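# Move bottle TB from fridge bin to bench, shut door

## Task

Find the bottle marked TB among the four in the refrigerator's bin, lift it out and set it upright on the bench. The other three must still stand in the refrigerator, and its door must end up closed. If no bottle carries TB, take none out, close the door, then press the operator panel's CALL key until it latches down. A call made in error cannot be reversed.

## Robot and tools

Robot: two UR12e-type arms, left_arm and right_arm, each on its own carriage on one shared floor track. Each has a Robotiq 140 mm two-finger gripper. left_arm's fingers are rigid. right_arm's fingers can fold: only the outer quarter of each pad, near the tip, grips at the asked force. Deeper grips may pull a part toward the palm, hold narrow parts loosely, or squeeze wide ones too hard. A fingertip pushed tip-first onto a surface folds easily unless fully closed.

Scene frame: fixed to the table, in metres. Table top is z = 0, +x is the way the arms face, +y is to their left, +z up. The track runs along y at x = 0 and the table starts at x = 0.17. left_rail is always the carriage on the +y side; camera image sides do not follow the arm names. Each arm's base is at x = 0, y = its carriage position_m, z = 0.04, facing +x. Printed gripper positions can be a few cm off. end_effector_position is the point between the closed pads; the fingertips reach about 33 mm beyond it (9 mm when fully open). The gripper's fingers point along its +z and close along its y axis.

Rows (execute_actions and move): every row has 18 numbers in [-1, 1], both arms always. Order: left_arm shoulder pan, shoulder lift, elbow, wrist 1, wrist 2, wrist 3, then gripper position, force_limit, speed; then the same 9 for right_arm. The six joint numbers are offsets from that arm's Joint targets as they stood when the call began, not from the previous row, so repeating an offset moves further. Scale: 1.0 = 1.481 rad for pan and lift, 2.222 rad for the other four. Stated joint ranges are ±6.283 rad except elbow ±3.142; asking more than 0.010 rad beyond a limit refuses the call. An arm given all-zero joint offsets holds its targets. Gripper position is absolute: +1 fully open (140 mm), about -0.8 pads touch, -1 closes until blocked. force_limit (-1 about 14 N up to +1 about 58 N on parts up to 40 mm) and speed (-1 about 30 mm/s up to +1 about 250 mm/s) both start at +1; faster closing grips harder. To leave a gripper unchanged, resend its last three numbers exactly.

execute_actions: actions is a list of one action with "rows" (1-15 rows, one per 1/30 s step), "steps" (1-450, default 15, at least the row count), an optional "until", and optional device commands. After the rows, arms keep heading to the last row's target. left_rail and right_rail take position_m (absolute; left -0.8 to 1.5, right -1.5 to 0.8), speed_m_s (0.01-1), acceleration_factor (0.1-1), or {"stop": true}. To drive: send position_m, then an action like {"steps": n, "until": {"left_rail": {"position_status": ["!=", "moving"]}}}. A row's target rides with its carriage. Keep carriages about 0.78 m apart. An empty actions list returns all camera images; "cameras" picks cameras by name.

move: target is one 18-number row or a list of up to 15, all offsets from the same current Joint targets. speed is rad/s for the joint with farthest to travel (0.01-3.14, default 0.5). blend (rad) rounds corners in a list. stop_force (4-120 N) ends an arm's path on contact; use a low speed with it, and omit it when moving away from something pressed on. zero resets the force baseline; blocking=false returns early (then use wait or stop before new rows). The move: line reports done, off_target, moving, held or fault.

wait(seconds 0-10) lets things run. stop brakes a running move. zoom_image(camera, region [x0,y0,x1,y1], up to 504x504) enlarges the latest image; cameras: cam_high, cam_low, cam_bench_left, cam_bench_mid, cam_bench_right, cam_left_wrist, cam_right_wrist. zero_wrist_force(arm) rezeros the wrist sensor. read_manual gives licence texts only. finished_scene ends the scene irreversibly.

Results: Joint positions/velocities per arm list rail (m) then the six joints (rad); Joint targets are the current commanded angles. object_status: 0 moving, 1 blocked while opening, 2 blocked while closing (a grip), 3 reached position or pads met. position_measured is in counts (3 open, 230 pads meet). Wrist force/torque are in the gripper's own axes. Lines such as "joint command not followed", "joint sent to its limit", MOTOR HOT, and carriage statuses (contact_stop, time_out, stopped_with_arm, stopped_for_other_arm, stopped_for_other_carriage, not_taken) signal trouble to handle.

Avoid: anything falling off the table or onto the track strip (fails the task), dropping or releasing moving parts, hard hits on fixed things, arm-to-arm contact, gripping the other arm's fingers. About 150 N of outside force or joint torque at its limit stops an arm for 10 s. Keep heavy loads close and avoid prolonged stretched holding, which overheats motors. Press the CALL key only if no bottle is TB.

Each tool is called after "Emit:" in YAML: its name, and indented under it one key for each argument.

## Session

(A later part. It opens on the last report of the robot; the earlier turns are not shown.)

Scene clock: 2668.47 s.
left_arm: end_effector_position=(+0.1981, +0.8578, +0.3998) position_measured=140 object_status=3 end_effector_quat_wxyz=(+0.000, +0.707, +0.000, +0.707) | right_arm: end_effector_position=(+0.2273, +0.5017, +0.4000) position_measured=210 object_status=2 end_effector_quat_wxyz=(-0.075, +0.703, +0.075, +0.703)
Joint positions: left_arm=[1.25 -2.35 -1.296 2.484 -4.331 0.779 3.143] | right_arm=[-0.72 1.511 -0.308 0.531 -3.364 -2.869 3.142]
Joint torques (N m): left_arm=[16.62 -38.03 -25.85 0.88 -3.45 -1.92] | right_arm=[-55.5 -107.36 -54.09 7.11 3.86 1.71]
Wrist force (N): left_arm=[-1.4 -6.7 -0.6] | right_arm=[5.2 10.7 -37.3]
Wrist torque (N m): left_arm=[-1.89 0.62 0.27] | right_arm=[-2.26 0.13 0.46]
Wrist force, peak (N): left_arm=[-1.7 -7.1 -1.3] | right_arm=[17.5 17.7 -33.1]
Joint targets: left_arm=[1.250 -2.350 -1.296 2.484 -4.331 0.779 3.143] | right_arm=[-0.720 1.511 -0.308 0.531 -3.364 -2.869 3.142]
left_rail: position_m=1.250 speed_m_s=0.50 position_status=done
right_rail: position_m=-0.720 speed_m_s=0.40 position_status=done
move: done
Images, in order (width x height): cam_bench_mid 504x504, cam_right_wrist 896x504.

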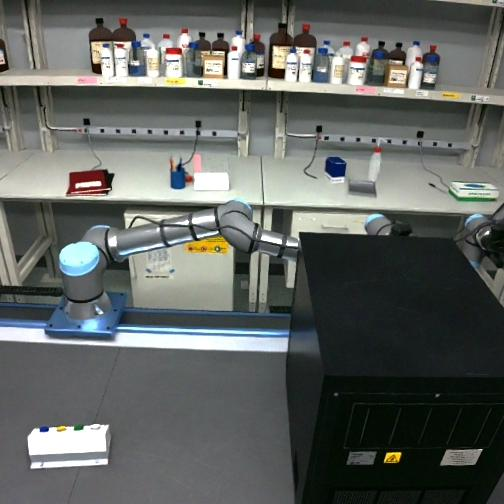

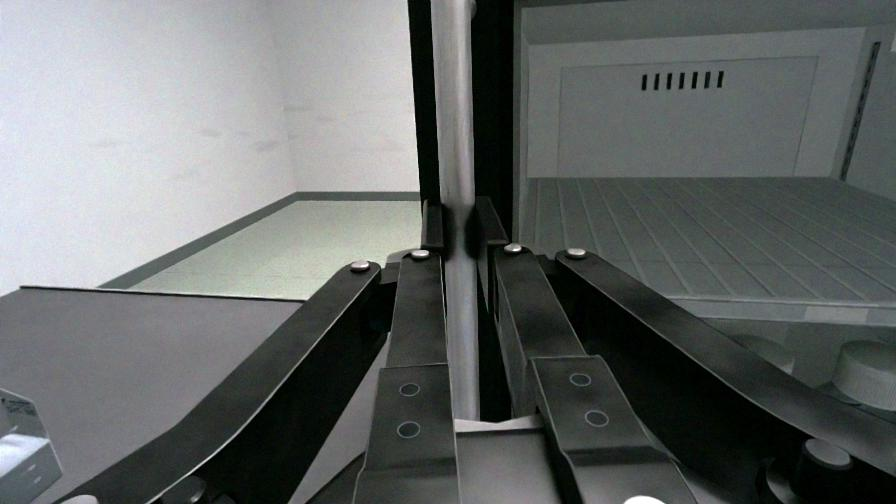

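Emit:
execute_actions:
  actions:
    - {"rows":[[0,0,0,0,0,0,-0.09,1,-1,0,0,0,0,0,0,0.0,0.2,-1]],"steps":75}

Emit:
move:
  target: [0,0,0,0,0,0,-0.09,1,-1,0.0699,-0.0172,0.0233,-0.0122,-0.0464,0,0,0.2,-1]
  speed: 0.08
  cameras: ["all"]

Scene clock: 2680.10 s.
left_arm: end_effector_position=(+0.1981, +0.8578, +0.3998) position_measured=140 object_status=3 end_effector_quat_wxyz=(+0.000, +0.707, +0.000, +0.707) | right_arm: end_effector_position=(+0.2273, +0.5017, +0.4000) position_measured=129 object_status=3 end_effector_quat_wxyz=(-0.075, +0.703, +0.075, +0.703)
Joint positions: left_arm=[1.25 -2.35 -1.296 2.484 -4.331 0.779 3.143] | right_arm=[-0.72 1.511 -0.308 0.531 -3.364 -2.869 3.142]
Joint torques (N m): left_arm=[16.74 -32.08 -24.42 0.56 -3.27 -1.23] | right_arm=[19.41 -130.24 -53.97 1.15 -3.01 2.15]
Wrist force (N): left_arm=[-1.4 -6.5 -0.7] | right_arm=[0.2 -4.8 1.7]
Wrist torque (N m): left_arm=[-1.85 0.61 0.27] | right_arm=[-1.27 -0.12 0.34]
Wrist force, peak (N): left_arm=[-1.8 -7.3 -1.0] | right_arm=[5.1 11.6 -38.0]
Joint targets: left_arm=[1.250 -2.350 -1.296 2.484 -4.331 0.779 3.143] | right_arm=[-0.720 1.511 -0.308 0.531 -3.364 -2.869 3.142]
left_rail: position_m=1.250 speed_m_s=0.50 position_status=done
right_rail: position_m=-0.720 speed_m_s=0.40 position_status=done

Scene clock: 2681.87 s.
left_arm: end_effector_position=(+0.1981, +0.8578, +0.3998) position_measured=140 object_status=3 end_effector_quat_wxyz=(+0.000, +0.707, +0.000, +0.707) | right_arm: end_effector_position=(+0.1097, +0.4764, +0.4003) position_measured=129 object_status=3 end_effector_quat_wxyz=(-0.076, +0.703, +0.075, +0.703)
Joint positions: left_arm=[1.25 -2.35 -1.296 2.484 -4.331 0.779 3.143] | right_arm=[-0.72 1.614 -0.333 0.582 -3.391 -2.971 3.142]
Joint torques (N m): left_arm=[15.39 -29.48 -26.13 0.9 -3.36 -1.48] | right_arm=[19.62 -142.1 -31.49 -4.77 -3.15 1.87]
Wrist force (N): left_arm=[-1.2 -6.7 -0.9] | right_arm=[0.1 -4.7 1.7]
Wrist torque (N m): left_arm=[-1.90 0.57 0.28] | right_arm=[-1.24 -0.08 0.33]
Wrist force, peak (N): left_arm=[-1.6 -7.1 -0.7] | right_arm=[0.1 -4.7 3.1]
Joint targets: left_arm=[1.250 -2.350 -1.296 2.484 -4.331 0.779 3.143] | right_arm=[-0.720 1.614 -0.333 0.582 -3.391 -2.972 3.142]
left_rail: position_m=1.250 speed_m_s=0.50 position_status=done
right_rail: position_m=-0.720 speed_m_s=0.40 position_status=done
move: done

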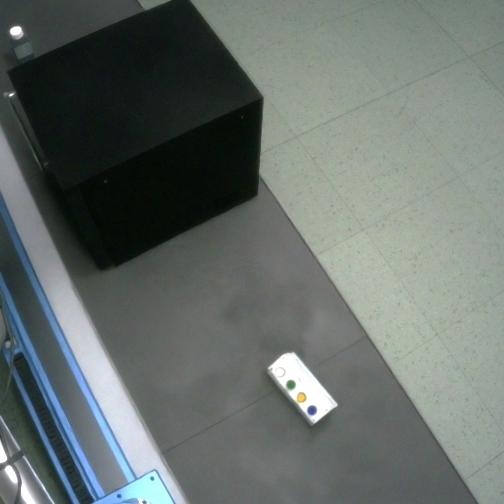

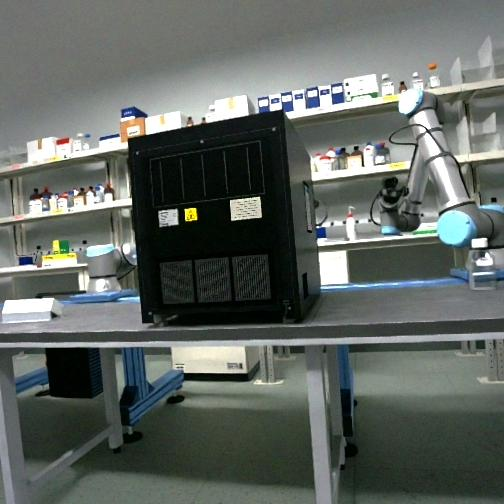

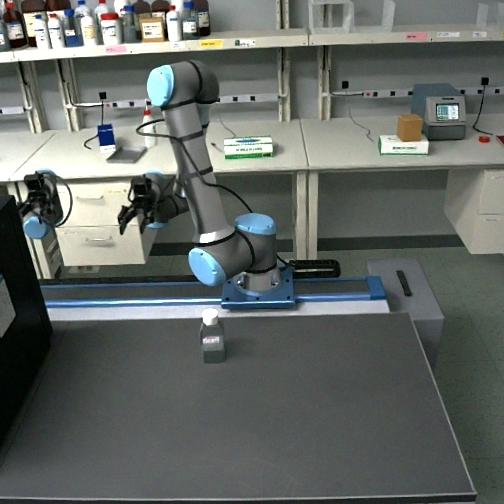

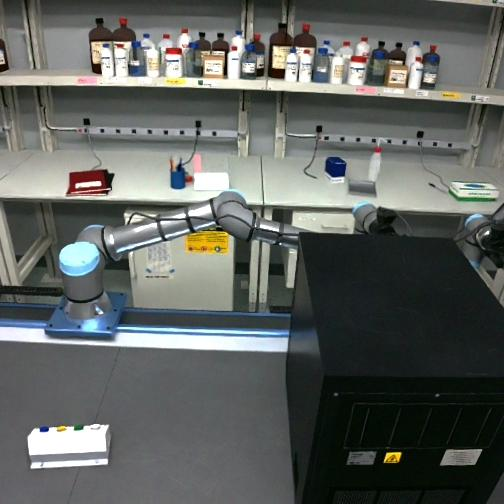

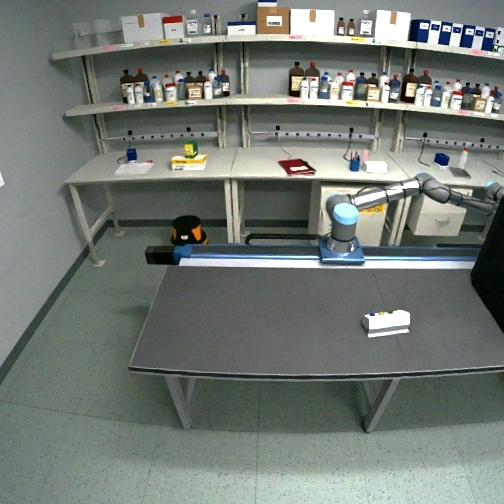

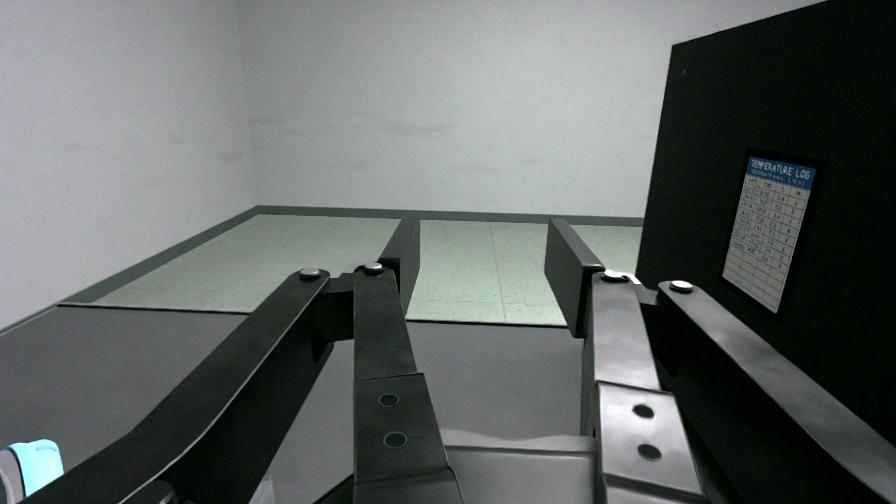

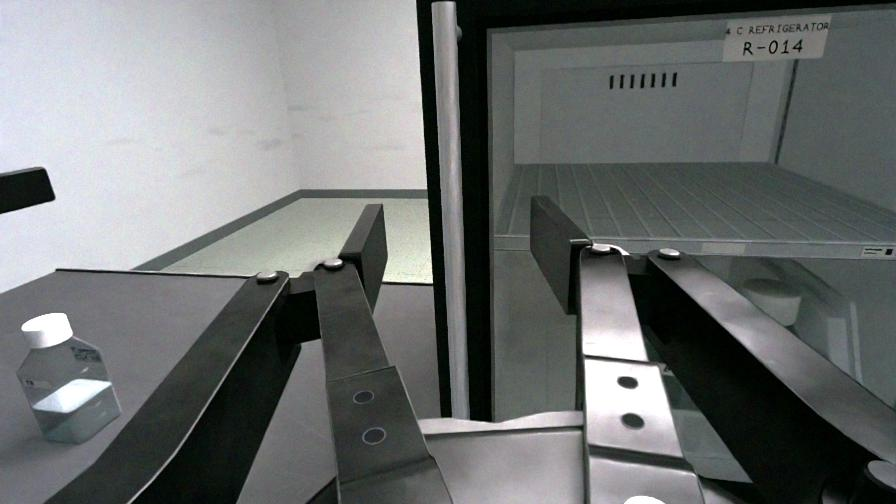

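Door shut, TB standing on the bench, and the others are in the fridge.

Emit:
finished_scene:

The scene is finished: the task was done.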